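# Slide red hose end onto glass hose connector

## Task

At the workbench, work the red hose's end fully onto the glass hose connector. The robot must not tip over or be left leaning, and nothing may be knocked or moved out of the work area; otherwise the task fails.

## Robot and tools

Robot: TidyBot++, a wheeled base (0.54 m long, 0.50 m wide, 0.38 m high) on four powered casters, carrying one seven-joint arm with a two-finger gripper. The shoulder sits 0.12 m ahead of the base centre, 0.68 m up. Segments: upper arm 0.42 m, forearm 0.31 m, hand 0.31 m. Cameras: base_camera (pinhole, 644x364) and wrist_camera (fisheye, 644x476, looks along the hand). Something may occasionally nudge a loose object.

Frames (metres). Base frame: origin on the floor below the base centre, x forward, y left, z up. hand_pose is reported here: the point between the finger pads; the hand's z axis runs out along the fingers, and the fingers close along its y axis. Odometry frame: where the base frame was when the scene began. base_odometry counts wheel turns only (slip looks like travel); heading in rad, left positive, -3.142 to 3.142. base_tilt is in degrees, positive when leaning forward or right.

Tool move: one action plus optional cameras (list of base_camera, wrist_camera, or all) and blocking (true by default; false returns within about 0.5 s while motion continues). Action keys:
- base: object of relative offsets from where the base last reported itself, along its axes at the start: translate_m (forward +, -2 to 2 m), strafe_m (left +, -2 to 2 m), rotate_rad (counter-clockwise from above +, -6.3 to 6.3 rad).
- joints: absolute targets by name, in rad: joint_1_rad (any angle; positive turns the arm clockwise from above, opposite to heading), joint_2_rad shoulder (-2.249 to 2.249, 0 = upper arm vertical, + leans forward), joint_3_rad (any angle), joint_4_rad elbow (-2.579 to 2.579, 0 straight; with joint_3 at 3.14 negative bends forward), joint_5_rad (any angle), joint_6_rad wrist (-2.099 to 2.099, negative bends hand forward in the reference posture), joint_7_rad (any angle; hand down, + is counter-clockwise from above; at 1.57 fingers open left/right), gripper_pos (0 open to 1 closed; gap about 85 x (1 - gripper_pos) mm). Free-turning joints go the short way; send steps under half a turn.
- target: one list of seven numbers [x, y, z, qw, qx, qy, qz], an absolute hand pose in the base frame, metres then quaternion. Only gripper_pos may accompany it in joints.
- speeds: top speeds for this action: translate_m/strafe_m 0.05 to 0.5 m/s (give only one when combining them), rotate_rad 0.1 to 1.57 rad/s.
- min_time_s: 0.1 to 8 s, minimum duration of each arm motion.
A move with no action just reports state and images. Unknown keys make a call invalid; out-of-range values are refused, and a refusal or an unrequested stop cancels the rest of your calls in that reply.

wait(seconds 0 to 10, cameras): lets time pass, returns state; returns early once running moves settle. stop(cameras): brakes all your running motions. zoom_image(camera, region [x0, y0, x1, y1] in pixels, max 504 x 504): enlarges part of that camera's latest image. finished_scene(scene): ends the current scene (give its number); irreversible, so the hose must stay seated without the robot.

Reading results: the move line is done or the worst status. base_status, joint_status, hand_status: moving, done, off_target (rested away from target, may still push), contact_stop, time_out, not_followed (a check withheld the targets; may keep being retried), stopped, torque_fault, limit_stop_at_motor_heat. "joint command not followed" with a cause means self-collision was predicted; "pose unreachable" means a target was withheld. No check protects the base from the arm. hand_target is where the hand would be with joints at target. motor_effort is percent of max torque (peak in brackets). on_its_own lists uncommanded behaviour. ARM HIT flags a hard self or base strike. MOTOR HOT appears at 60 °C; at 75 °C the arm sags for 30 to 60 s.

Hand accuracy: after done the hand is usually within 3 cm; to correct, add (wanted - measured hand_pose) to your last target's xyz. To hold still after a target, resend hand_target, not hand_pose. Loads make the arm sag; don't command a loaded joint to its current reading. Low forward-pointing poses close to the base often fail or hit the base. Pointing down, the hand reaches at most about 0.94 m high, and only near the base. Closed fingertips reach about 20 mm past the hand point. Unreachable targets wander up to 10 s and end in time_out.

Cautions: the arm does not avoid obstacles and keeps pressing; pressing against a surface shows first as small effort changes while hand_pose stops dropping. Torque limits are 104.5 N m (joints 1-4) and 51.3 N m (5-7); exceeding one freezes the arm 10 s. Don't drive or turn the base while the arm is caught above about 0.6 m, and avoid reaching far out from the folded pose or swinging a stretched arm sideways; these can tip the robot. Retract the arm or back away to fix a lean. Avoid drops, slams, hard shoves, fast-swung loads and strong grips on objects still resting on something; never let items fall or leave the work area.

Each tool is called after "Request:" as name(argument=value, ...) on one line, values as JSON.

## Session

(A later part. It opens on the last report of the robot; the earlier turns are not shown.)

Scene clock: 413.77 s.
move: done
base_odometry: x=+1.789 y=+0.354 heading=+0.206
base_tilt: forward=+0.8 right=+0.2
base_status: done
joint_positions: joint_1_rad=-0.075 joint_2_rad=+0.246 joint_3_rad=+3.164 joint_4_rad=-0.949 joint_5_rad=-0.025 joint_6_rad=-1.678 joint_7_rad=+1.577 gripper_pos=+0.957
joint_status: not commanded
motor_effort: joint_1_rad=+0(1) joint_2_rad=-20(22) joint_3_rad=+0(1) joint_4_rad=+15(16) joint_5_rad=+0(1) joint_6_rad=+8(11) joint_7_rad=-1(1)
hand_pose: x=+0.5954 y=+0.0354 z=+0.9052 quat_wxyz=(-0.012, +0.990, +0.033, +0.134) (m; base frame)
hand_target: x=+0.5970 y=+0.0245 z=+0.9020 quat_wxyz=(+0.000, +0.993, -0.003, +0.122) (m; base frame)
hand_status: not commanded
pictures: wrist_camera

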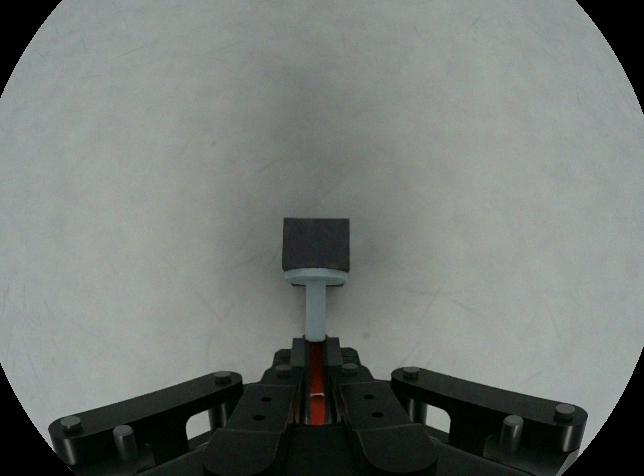

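Request:
move(base={"translate_m": -0.03}, speeds={"translate_m": 0.1})

Request:
move(target=[0.597, 0.0245, 0.907, 0.0004, 0.9925, -0.003, 0.122], min_time_s=1, cameras=["wrist_camera"])

Request:
zoom_image(camera="wrist_camera", region=[240, 230, 400, 390])

Scene clock: 442.80 s.
move: done
base_odometry: x=+1.760 y=+0.347 heading=+0.206
base_tilt: forward=+0.8 right=+0.2
base_status: done
joint_positions: joint_1_rad=-0.075 joint_2_rad=+0.254 joint_3_rad=+3.164 joint_4_rad=-0.944 joint_5_rad=-0.024 joint_6_rad=-1.678 joint_7_rad=+1.577 gripper_pos=+0.957
joint_status: not commanded
motor_effort: joint_1_rad=+0(1) joint_2_rad=-22(25) joint_3_rad=-1(1) joint_4_rad=+13(15) joint_5_rad=+0(1) joint_6_rad=+2(7) joint_7_rad=-1(1)
hand_pose: x=+0.5981 y=+0.0356 z=+0.9033 quat_wxyz=(-0.012, +0.991, +0.033, +0.132) (m; base frame)
hand_target: x=+0.5970 y=+0.0245 z=+0.9020 quat_wxyz=(+0.000, +0.993, -0.003, +0.122) (m; base frame)
hand_status: not commanded
pictures: none

Scene clock: 444.10 s.
move: done
base_odometry: x=+1.760 y=+0.347 heading=+0.206
base_tilt: forward=+0.7 right=+0.1
base_status: not commanded
joint_positions: joint_1_rad=-0.075 joint_2_rad=+0.254 joint_3_rad=+3.164 joint_4_rad=-0.926 joint_5_rad=-0.024 joint_6_rad=-1.678 joint_7_rad=+1.577 gripper_pos=+0.957
joint_status: not commanded
motor_effort: joint_1_rad=-1(1) joint_2_rad=-22(23) joint_3_rad=-1(1) joint_4_rad=+13(14) joint_5_rad=+0(0) joint_6_rad=+2(2) joint_7_rad=-1(1)
hand_pose: x=+0.6013 y=+0.0358 z=+0.9101 quat_wxyz=(-0.012, +0.989, +0.033, +0.141) (m; base frame)
hand_target: x=+0.5970 y=+0.0245 z=+0.9070 quat_wxyz=(+0.000, +0.993, -0.003, +0.122) (m; base frame)
hand_status: done (0.012 m and 4.9 deg from the pose sent, 0.012 m and 4.5 deg at the start)
pictures: wrist_camera

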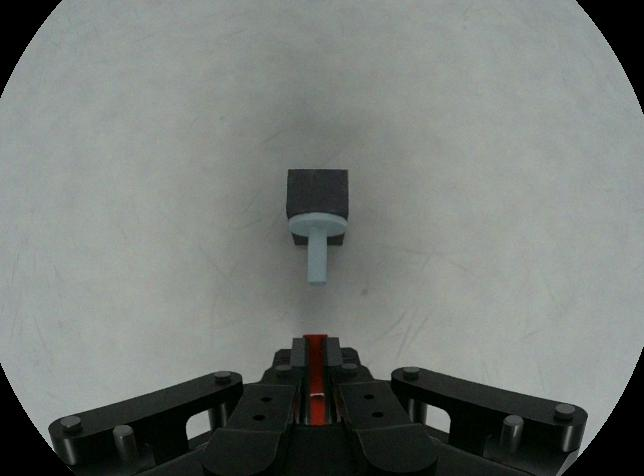

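Scaled by 3.150.

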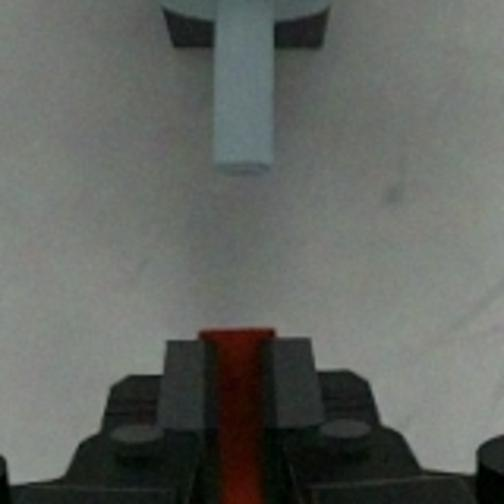

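Request:
move(target=[0.6, 0.0245, 0.911, 0.0004, 0.989, -0.003, 0.147], min_time_s=1)

Request:
move(base={"translate_m": 0.017}, speeds={"translate_m": 0.05}, cameras=["wrist_camera"])

Request:
zoom_image(camera="wrist_camera", region=[240, 230, 400, 390])

Scene clock: 450.83 s.
move: done
base_odometry: x=+1.760 y=+0.347 heading=+0.206
base_tilt: forward=+0.8 right=+0.1
base_status: not commanded
joint_positions: joint_1_rad=-0.075 joint_2_rad=+0.254 joint_3_rad=+3.164 joint_4_rad=-0.928 joint_5_rad=-0.024 joint_6_rad=-1.678 joint_7_rad=+1.576 gripper_pos=+0.957
joint_status: not commanded
motor_effort: joint_1_rad=+0(1) joint_2_rad=-21(23) joint_3_rad=-1(1) joint_4_rad=+13(13) joint_5_rad=+0(0) joint_6_rad=+2(3) joint_7_rad=-1(1)
hand_pose: x=+0.6010 y=+0.0357 z=+0.9095 quat_wxyz=(-0.012, +0.989, +0.032, +0.140) (m; base frame)
hand_target: x=+0.6000 y=+0.0245 z=+0.9110 quat_wxyz=(+0.000, +0.989, -0.003, +0.147) (m; base frame)
hand_status: done (0.011 m and 4.4 deg from the pose sent, 0.011 m and 4.4 deg at the start)
pictures: none

Scene clock: 451.67 s.
move: done
base_odometry: x=+1.777 y=+0.351 heading=+0.206
base_tilt: forward=+0.8 right=+0.2
base_status: done
joint_positions: joint_1_rad=-0.075 joint_2_rad=+0.251 joint_3_rad=+3.164 joint_4_rad=-0.928 joint_5_rad=-0.024 joint_6_rad=-1.678 joint_7_rad=+1.576 gripper_pos=+0.957
joint_status: not commanded
motor_effort: joint_1_rad=-1(1) joint_2_rad=-22(25) joint_3_rad=-1(1) joint_4_rad=+13(14) joint_5_rad=-1(1) joint_6_rad=+2(3) joint_7_rad=+0(1)
hand_pose: x=+0.6005 y=+0.0357 z=+0.9105 quat_wxyz=(-0.012, +0.989, +0.032, +0.141) (m; base frame)
hand_target: x=+0.6000 y=+0.0245 z=+0.9110 quat_wxyz=(+0.000, +0.989, -0.003, +0.147) (m; base frame)
hand_status: not commanded
pictures: wrist_camera

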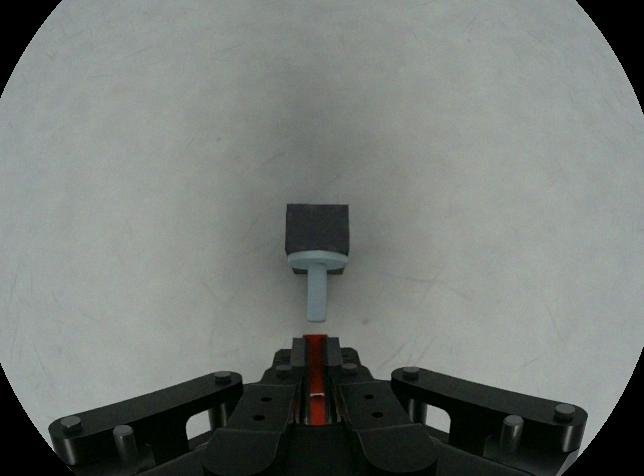

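Scaled by 3.150.

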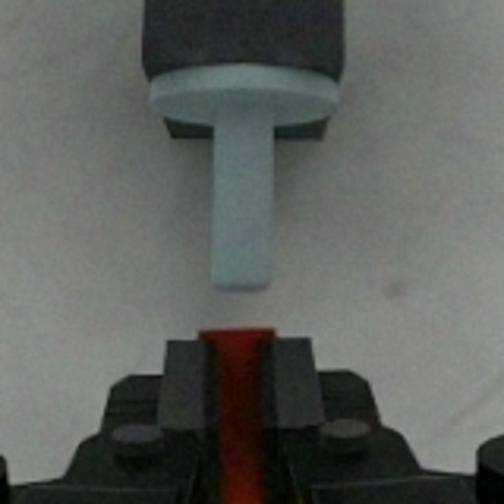

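Request:
move(base={"translate_m": -0.016}, joints={"joint_6_rad": -1.535}, min_time_s=1.5, cameras=["wrist_camera"])

Request:
zoom_image(camera="wrist_camera", region=[240, 230, 400, 390])

Scene clock: 462.27 s.
move: done
base_odometry: x=+1.761 y=+0.347 heading=+0.206
base_tilt: forward=+0.8 right=+0.2
base_status: done
joint_positions: joint_1_rad=-0.075 joint_2_rad=+0.243 joint_3_rad=+3.164 joint_4_rad=-0.928 joint_5_rad=-0.024 joint_6_rad=-1.624 joint_7_rad=+1.576 gripper_pos=+0.957
joint_status: all done
motor_effort: joint_1_rad=+0(1) joint_2_rad=-22(26) joint_3_rad=-1(1) joint_4_rad=+13(14) joint_5_rad=+0(1) joint_6_rad=+3(4) joint_7_rad=-1(1)
hand_pose: x=+0.6147 y=+0.0364 z=+0.9198 quat_wxyz=(-0.013, +0.984, +0.032, +0.172) (m; base frame)
hand_target: x=+0.6370 y=+0.0265 z=+0.9249 quat_wxyz=(-0.003, +0.978, -0.002, +0.209) (m; base frame)
hand_status: not commanded
pictures: wrist_camera

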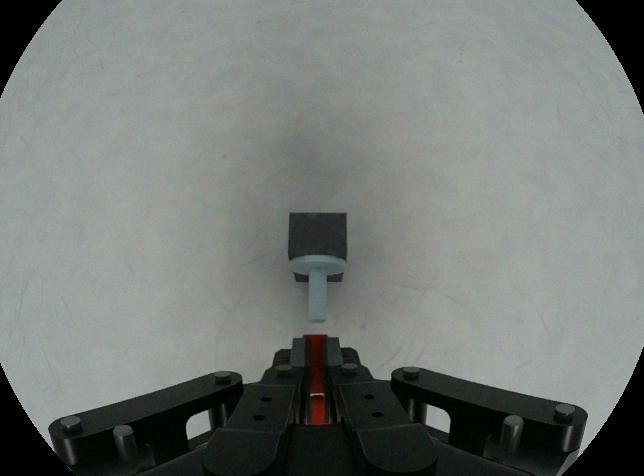

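Scaled by 3.150.

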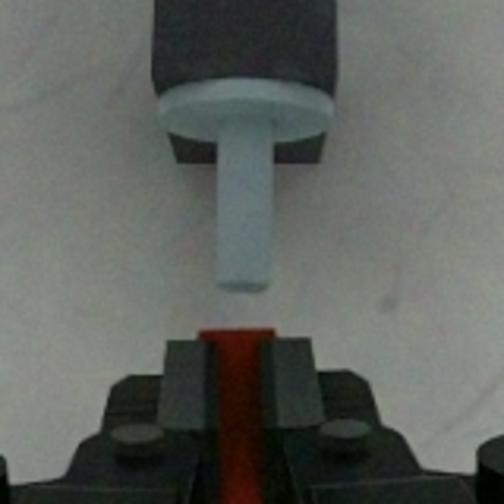

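Request:
move(joints={"joint_4_rad": -0.965}, min_time_s=1, cameras=["wrist_camera"])

Request:
zoom_image(camera="wrist_camera", region=[240, 230, 400, 390])

Scene clock: 474.00 s.
move: done
base_odometry: x=+1.761 y=+0.347 heading=+0.206
base_tilt: forward=+0.8 right=+0.2
base_status: not commanded
joint_positions: joint_1_rad=-0.075 joint_2_rad=+0.243 joint_3_rad=+3.164 joint_4_rad=-0.943 joint_5_rad=-0.024 joint_6_rad=-1.623 joint_7_rad=+1.576 gripper_pos=+0.957
joint_status: all done
motor_effort: joint_1_rad=+0(1) joint_2_rad=-23(23) joint_3_rad=-1(1) joint_4_rad=+13(15) joint_5_rad=+0(1) joint_6_rad=+3(3) joint_7_rad=+0(1)
hand_pose: x=+0.6121 y=+0.0362 z=+0.9139 quat_wxyz=(-0.013, +0.986, +0.032, +0.165) (m; base frame)
hand_target: x=+0.6337 y=+0.0263 z=+0.9168 quat_wxyz=(-0.002, +0.980, -0.002, +0.200) (m; base frame)
hand_status: not commanded
pictures: wrist_camera

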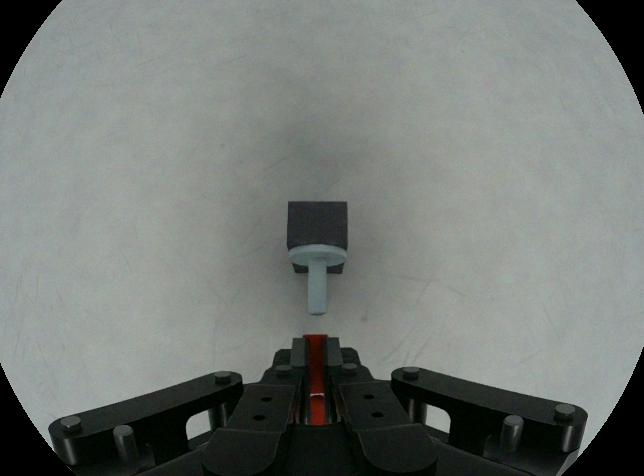

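Scaled by 3.150.

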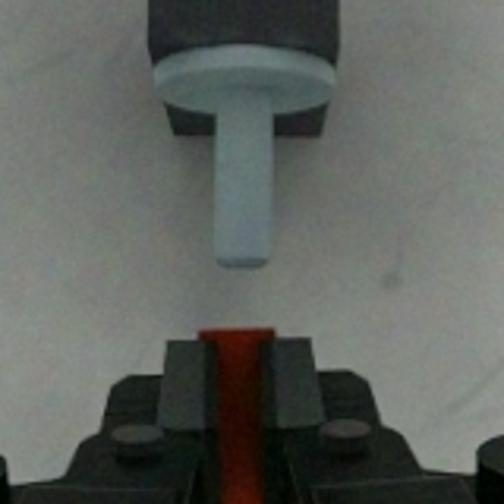

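Request:
move(base={"translate_m": 0.018, "strafe_m": -0.001}, speeds={"translate_m": 0.05}, cameras=["wrist_camera"])

Request:
zoom_image(camera="wrist_camera", region=[240, 230, 400, 390])

Scene clock: 481.83 s.
move: done
base_odometry: x=+1.779 y=+0.350 heading=+0.206
base_tilt: forward=+0.8 right=+0.2
base_status: done
joint_positions: joint_1_rad=-0.076 joint_2_rad=+0.239 joint_3_rad=+3.164 joint_4_rad=-0.948 joint_5_rad=-0.024 joint_6_rad=-1.622 joint_7_rad=+1.576 gripper_pos=+0.957
joint_status: not commanded
motor_effort: joint_1_rad=+0(1) joint_2_rad=-20(23) joint_3_rad=-1(1) joint_4_rad=+14(15) joint_5_rad=+0(1) joint_6_rad=+6(8) joint_7_rad=-1(1)
hand_pose: x=+0.6108 y=+0.0365 z=+0.9142 quat_wxyz=(-0.013, +0.986, +0.032, +0.165) (m; base frame)
hand_target: x=+0.6337 y=+0.0263 z=+0.9168 quat_wxyz=(-0.002, +0.980, -0.002, +0.200) (m; base frame)
hand_status: not commanded
pictures: wrist_camera

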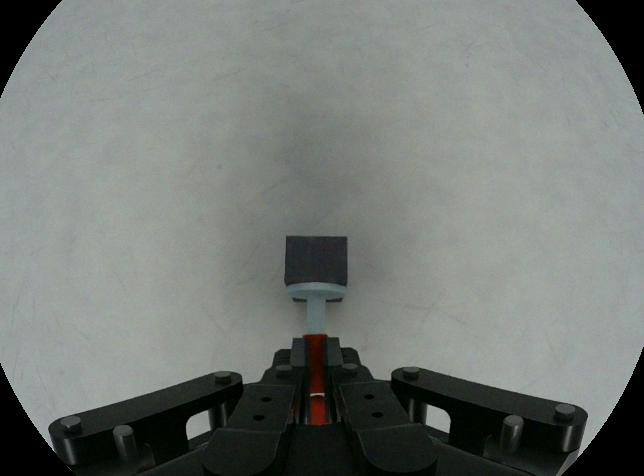

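Scaled by 3.150.

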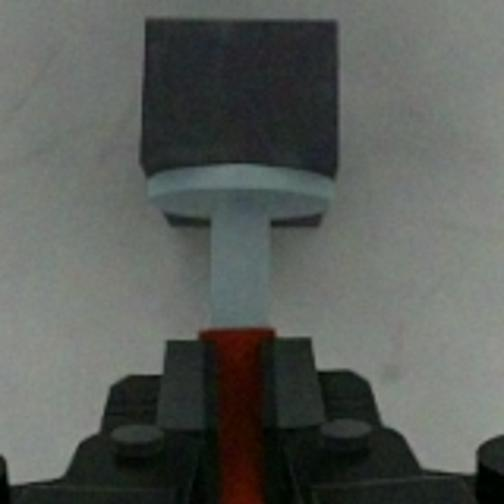

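Request:
move(base={"translate_m": 0.014}, speeds={"translate_m": 0.05}, cameras=["wrist_camera"])

Request:
zoom_image(camera="wrist_camera", region=[240, 230, 400, 390])

Scene clock: 488.73 s.
move: done
base_odometry: x=+1.792 y=+0.353 heading=+0.206
base_tilt: forward=+0.8 right=+0.2
base_status: done
joint_positions: joint_1_rad=-0.077 joint_2_rad=+0.220 joint_3_rad=+3.164 joint_4_rad=-0.970 joint_5_rad=-0.024 joint_6_rad=-1.622 joint_7_rad=+1.575 gripper_pos=+0.957
joint_status: not commanded
motor_effort: joint_1_rad=+1(2) joint_2_rad=-16(21) joint_3_rad=+1(1) joint_4_rad=+17(18) joint_5_rad=+1(2) joint_6_rad=+13(18) joint_7_rad=-1(1)
hand_pose: x=+0.6025 y=+0.0364 z=+0.9147 quat_wxyz=(-0.013, +0.986, +0.032, +0.164) (m; base frame)
hand_target: x=+0.6337 y=+0.0263 z=+0.9168 quat_wxyz=(-0.002, +0.980, -0.002, +0.200) (m; base frame)
hand_status: not commanded
pictures: wrist_camera

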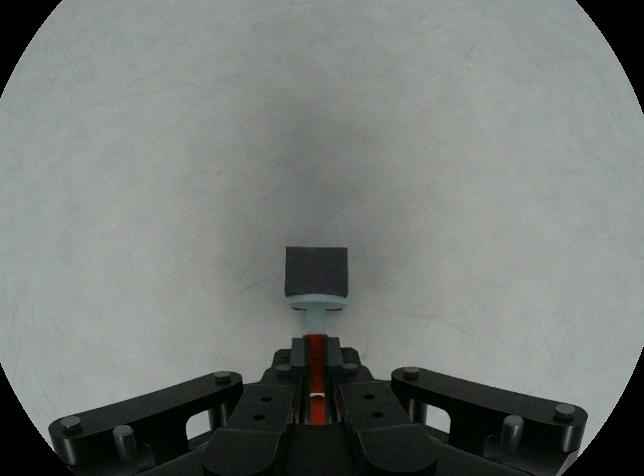

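Scaled by 3.150.

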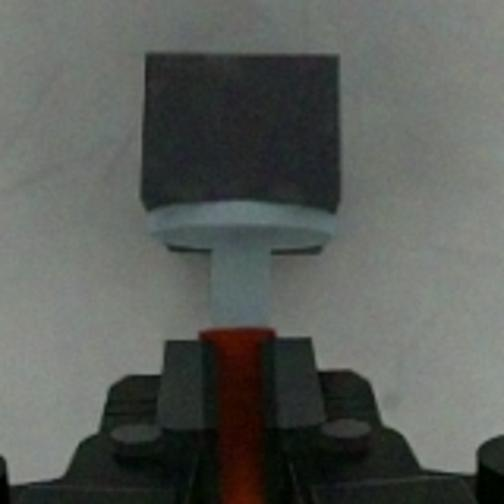

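Request:
move(base={"translate_m": 0.018}, speeds={"translate_m": 0.05}, cameras=["wrist_camera"])

Request:
zoom_image(camera="wrist_camera", region=[240, 230, 400, 390])

Scene clock: 496.23 s.
move: done
base_odometry: x=+1.810 y=+0.357 heading=+0.206
base_tilt: forward=+0.7 right=+0.1
base_status: done
joint_positions: joint_1_rad=-0.079 joint_2_rad=+0.197 joint_3_rad=+3.164 joint_4_rad=-0.995 joint_5_rad=-0.023 joint_6_rad=-1.635 joint_7_rad=+1.575 gripper_pos=+0.957
joint_status: not commanded
motor_effort: joint_1_rad=+2(2) joint_2_rad=-12(18) joint_3_rad=+2(2) joint_4_rad=+21(22) joint_5_rad=+2(3) joint_6_rad=+25(29) joint_7_rad=-1(1)
hand_pose: x=+0.5888 y=+0.0364 z=+0.9148 quat_wxyz=(-0.013, +0.987, +0.033, +0.157) (m; base frame)
hand_target: x=+0.6337 y=+0.0263 z=+0.9168 quat_wxyz=(-0.002, +0.980, -0.002, +0.200) (m; base frame)
hand_status: not commanded
pictures: wrist_camera

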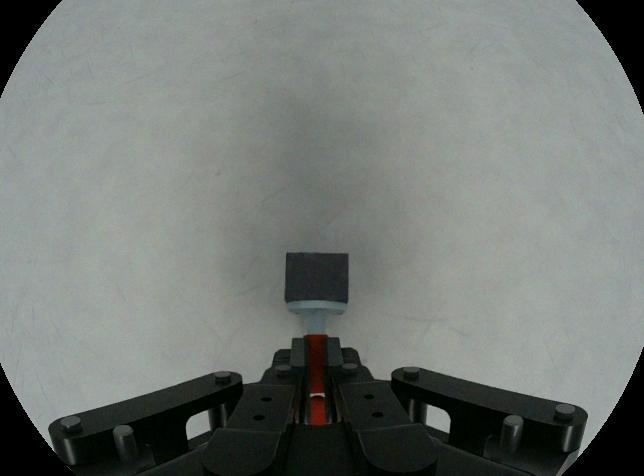

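Scaled by 3.150.

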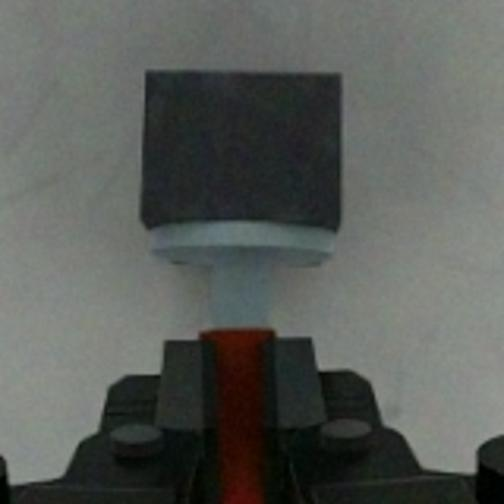

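Request:
move(base={"translate_m": 0.025}, speeds={"translate_m": 0.05}, cameras=["wrist_camera"])

Request:
zoom_image(camera="wrist_camera", region=[240, 230, 400, 390])

Scene clock: 503.90 s.
move: done
base_odometry: x=+1.833 y=+0.362 heading=+0.206
base_tilt: forward=+0.7 right=+0.2
base_status: done
joint_positions: joint_1_rad=-0.083 joint_2_rad=+0.173 joint_3_rad=+3.164 joint_4_rad=-1.015 joint_5_rad=-0.023 joint_6_rad=-1.667 joint_7_rad=+1.572 gripper_pos=+0.957
joint_status: not commanded
motor_effort: joint_1_rad=+2(3) joint_2_rad=-8(13) joint_3_rad=+3(3) joint_4_rad=+25(25) joint_5_rad=+3(4) joint_6_rad=+36(40) joint_7_rad=+0(1)
hand_pose: x=+0.5698 y=+0.0368 z=+0.9148 quat_wxyz=(-0.014, +0.989, +0.033, +0.142) (m; base frame)
hand_target: x=+0.6337 y=+0.0263 z=+0.9168 quat_wxyz=(-0.002, +0.980, -0.002, +0.200) (m; base frame)
hand_status: not commanded
pictures: wrist_camera

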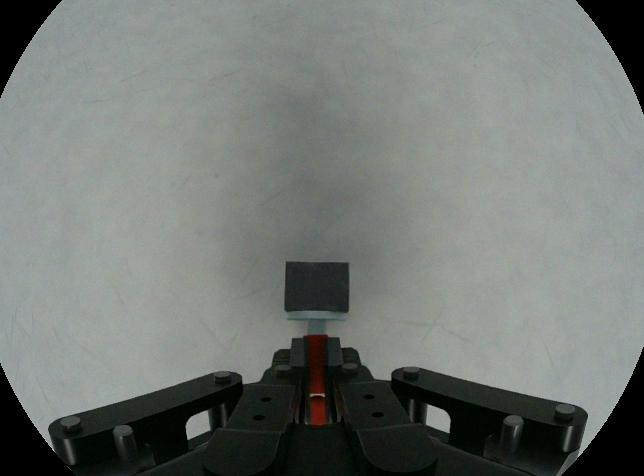

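Scaled by 3.150.

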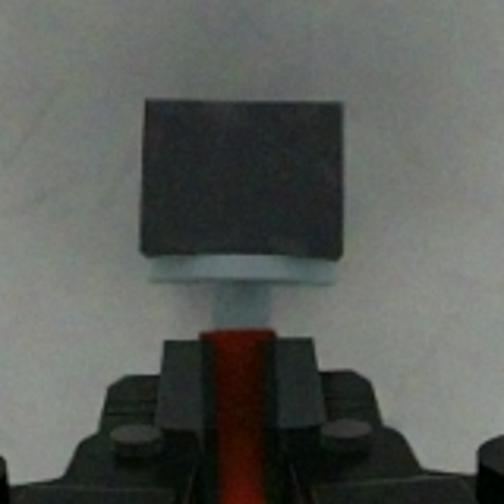

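Request:
move(joints={"joint_6_rad": -1.44}, base={"translate_m": 0.012}, speeds={"translate_m": 0.05}, min_time_s=1.5, cameras=["wrist_camera"])

Request:
zoom_image(camera="wrist_camera", region=[240, 230, 400, 390])

Scene clock: 513.87 s.
move: off_target
base_odometry: x=+1.844 y=+0.365 heading=+0.206
base_tilt: forward=+0.7 right=+0.2
base_status: done
joint_positions: joint_1_rad=-0.083 joint_2_rad=+0.168 joint_3_rad=+3.164 joint_4_rad=-1.022 joint_5_rad=-0.023 joint_6_rad=-1.671 joint_7_rad=+1.567 gripper_pos=+0.957
joint_status: joint_6_rad off_target (ended at -1.671, target -1.440)
motor_effort: joint_1_rad=+2(3) joint_2_rad=-8(10) joint_3_rad=+2(4) joint_4_rad=+25(28) joint_5_rad=+3(4) joint_6_rad=+36(46) joint_7_rad=+0(1)
hand_pose: x=+0.5659 y=+0.0371 z=+0.9146 quat_wxyz=(-0.014, +0.990, +0.032, +0.139) (m; base frame)
hand_target: x=+0.6603 y=+0.0278 z=+0.9296 quat_wxyz=(-0.005, +0.969, -0.002, +0.246) (m; base frame)
hand_status: not commanded
pictures: wrist_camera

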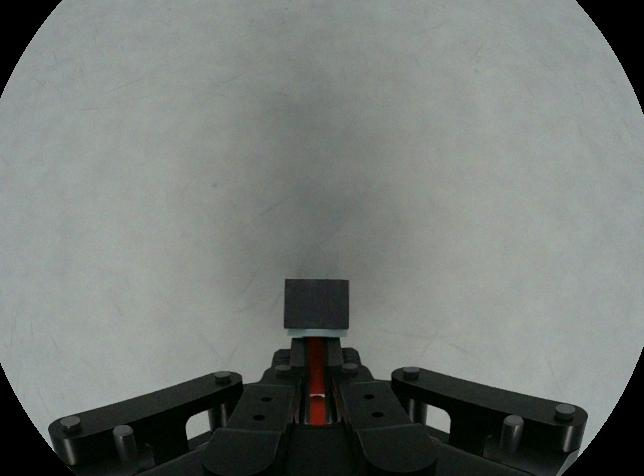

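Scaled by 3.150.

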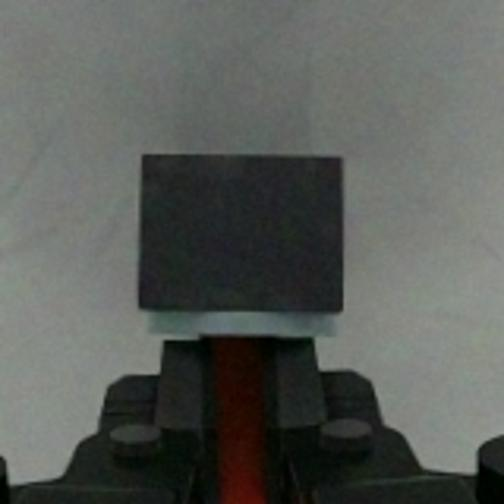

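Request:
move(joints={"joint_6_rad": -1.58}, base={"translate_m": -0.028}, speeds={"translate_m": 0.05}, cameras=["wrist_camera"])

Request:
zoom_image(camera="wrist_camera", region=[240, 230, 400, 390])

Scene clock: 521.83 s.
move: done
base_odometry: x=+1.817 y=+0.359 heading=+0.206
base_tilt: forward=+0.8 right=+0.1
base_status: done
joint_positions: joint_1_rad=-0.083 joint_2_rad=+0.205 joint_3_rad=+3.164 joint_4_rad=-0.985 joint_5_rad=-0.019 joint_6_rad=-1.637 joint_7_rad=+1.567 gripper_pos=+0.957
joint_status: all done
motor_effort: joint_1_rad=-1(2) joint_2_rad=-16(19) joint_3_rad=-1(2) joint_4_rad=+14(23) joint_5_rad=-1(3) joint_6_rad=+9(35) joint_7_rad=+0(1)
hand_pose: x=+0.5917 y=+0.0374 z=+0.9143 quat_wxyz=(-0.012, +0.987, +0.031, +0.156) (m; base frame)
hand_target: x=+0.6207 y=+0.0256 z=+0.9116 quat_wxyz=(-0.001, +0.984, -0.003, +0.178) (m; base frame)
hand_status: not commanded
pictures: wrist_camera

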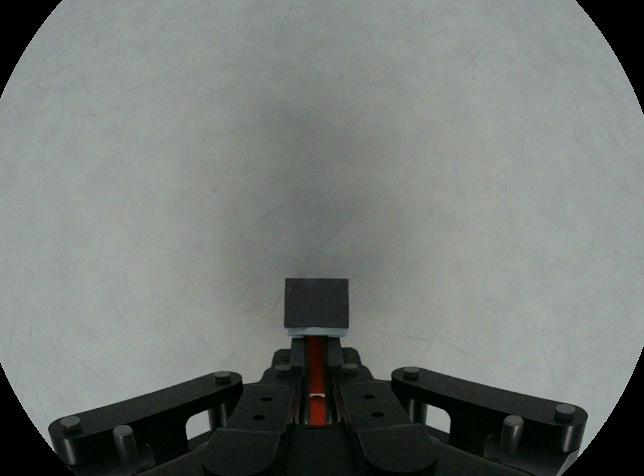

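Scaled by 3.150.

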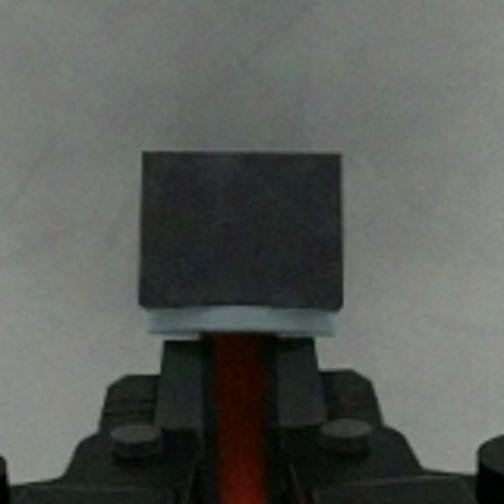

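Still seated. Base back a bit more to unload, then open and retreat up/back.

Request:
move(base={"translate_m": -0.008}, speeds={"translate_m": 0.05})

Request:
move(joints={"gripper_pos": 0.45}, cameras=["wrist_camera"])

Request:
zoom_image(camera="wrist_camera", region=[240, 230, 400, 440])

Scene clock: 527.60 s.
move: done
base_odometry: x=+1.809 y=+0.357 heading=+0.206
base_tilt: forward=+0.8 right=+0.2
base_status: done
joint_positions: joint_1_rad=-0.082 joint_2_rad=+0.214 joint_3_rad=+3.164 joint_4_rad=-0.979 joint_5_rad=-0.019 joint_6_rad=-1.621 joint_7_rad=+1.567 gripper_pos=+0.957
joint_status: not commanded
motor_effort: joint_1_rad=+0(2) joint_2_rad=-19(22) joint_3_rad=+0(2) joint_4_rad=+14(15) joint_5_rad=+0(2) joint_6_rad=+7(9) joint_7_rad=+0(0)
hand_pose: x=+0.5995 y=+0.0374 z=+0.9142 quat_wxyz=(-0.012, +0.986, +0.030, +0.163) (m; base frame)
hand_target: x=+0.6207 y=+0.0256 z=+0.9116 quat_wxyz=(-0.001, +0.984, -0.003, +0.178) (m; base frame)
hand_status: not commanded
pictures: none

Scene clock: 528.43 s.
move: done
base_odometry: x=+1.809 y=+0.357 heading=+0.206
base_tilt: forward=+0.8 right=+0.2
base_status: not commanded
joint_positions: joint_1_rad=-0.082 joint_2_rad=+0.216 joint_3_rad=+3.164 joint_4_rad=-0.977 joint_5_rad=-0.019 joint_6_rad=-1.620 joint_7_rad=+1.567 gripper_pos=+0.450
joint_status: all done
motor_effort: joint_1_rad=+0(2) joint_2_rad=-21(22) joint_3_rad=-1(2) joint_4_rad=+14(18) joint_5_rad=+0(2) joint_6_rad=+3(10) joint_7_rad=+0(1)
hand_pose: x=+0.6005 y=+0.0374 z=+0.9140 quat_wxyz=(-0.012, +0.986, +0.030, +0.163) (m; base frame)
hand_target: x=+0.6207 y=+0.0256 z=+0.9116 quat_wxyz=(-0.001, +0.984, -0.003, +0.178) (m; base frame)
hand_status: not commanded
pictures: wrist_camera

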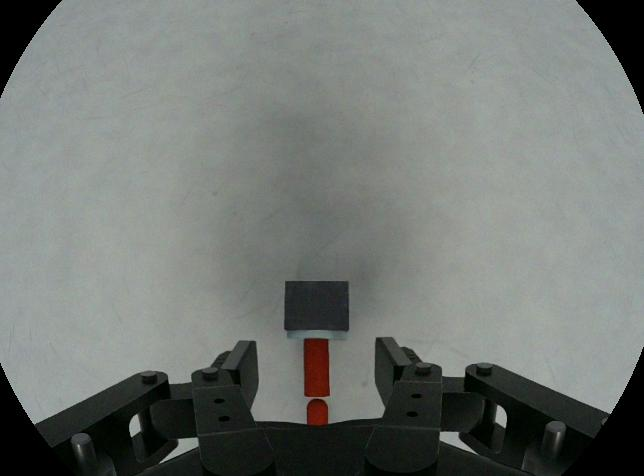

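Scaled by 2.400.

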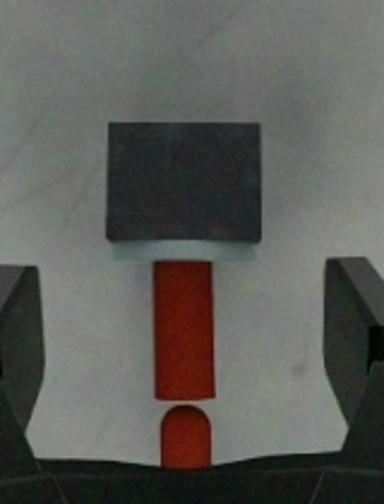

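Request:
move(joints={"joint_4_rad": -0.78}, base={"translate_m": -0.06}, speeds={"translate_m": 0.1}, min_time_s=1, cameras=["wrist_camera"])

Request:
zoom_image(camera="wrist_camera", region=[220, 130, 420, 430])

Scene clock: 535.73 s.
move: done
base_odometry: x=+1.750 y=+0.345 heading=+0.206
base_tilt: forward=+0.7 right=+0.1
base_status: done
joint_positions: joint_1_rad=-0.082 joint_2_rad=+0.224 joint_3_rad=+3.164 joint_4_rad=-0.802 joint_5_rad=-0.019 joint_6_rad=-1.620 joint_7_rad=+1.567 gripper_pos=+0.450
joint_status: all done
motor_effort: joint_1_rad=+0(1) joint_2_rad=-21(24) joint_3_rad=-1(1) joint_4_rad=+13(15) joint_5_rad=+0(1) joint_6_rad=+4(4) joint_7_rad=-1(1)
hand_pose: x=+0.6281 y=+0.0394 z=+0.9807 quat_wxyz=(-0.014, +0.969, +0.031, +0.244) (m; base frame)
hand_target: x=+0.6467 y=+0.0274 z=+0.9886 quat_wxyz=(-0.006, +0.963, -0.003, +0.268) (m; base frame)
hand_status: not commanded
pictures: wrist_camera

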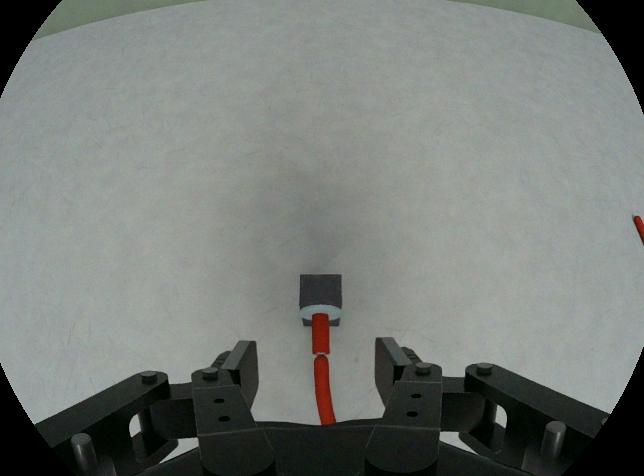

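Scaled by 1.680.

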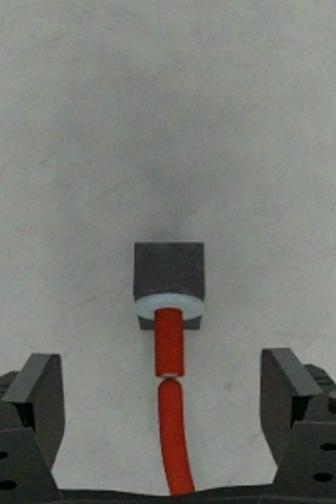

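Seated fully.

Request:
finished_scene(scene=1)

The scene is finished: the task was done.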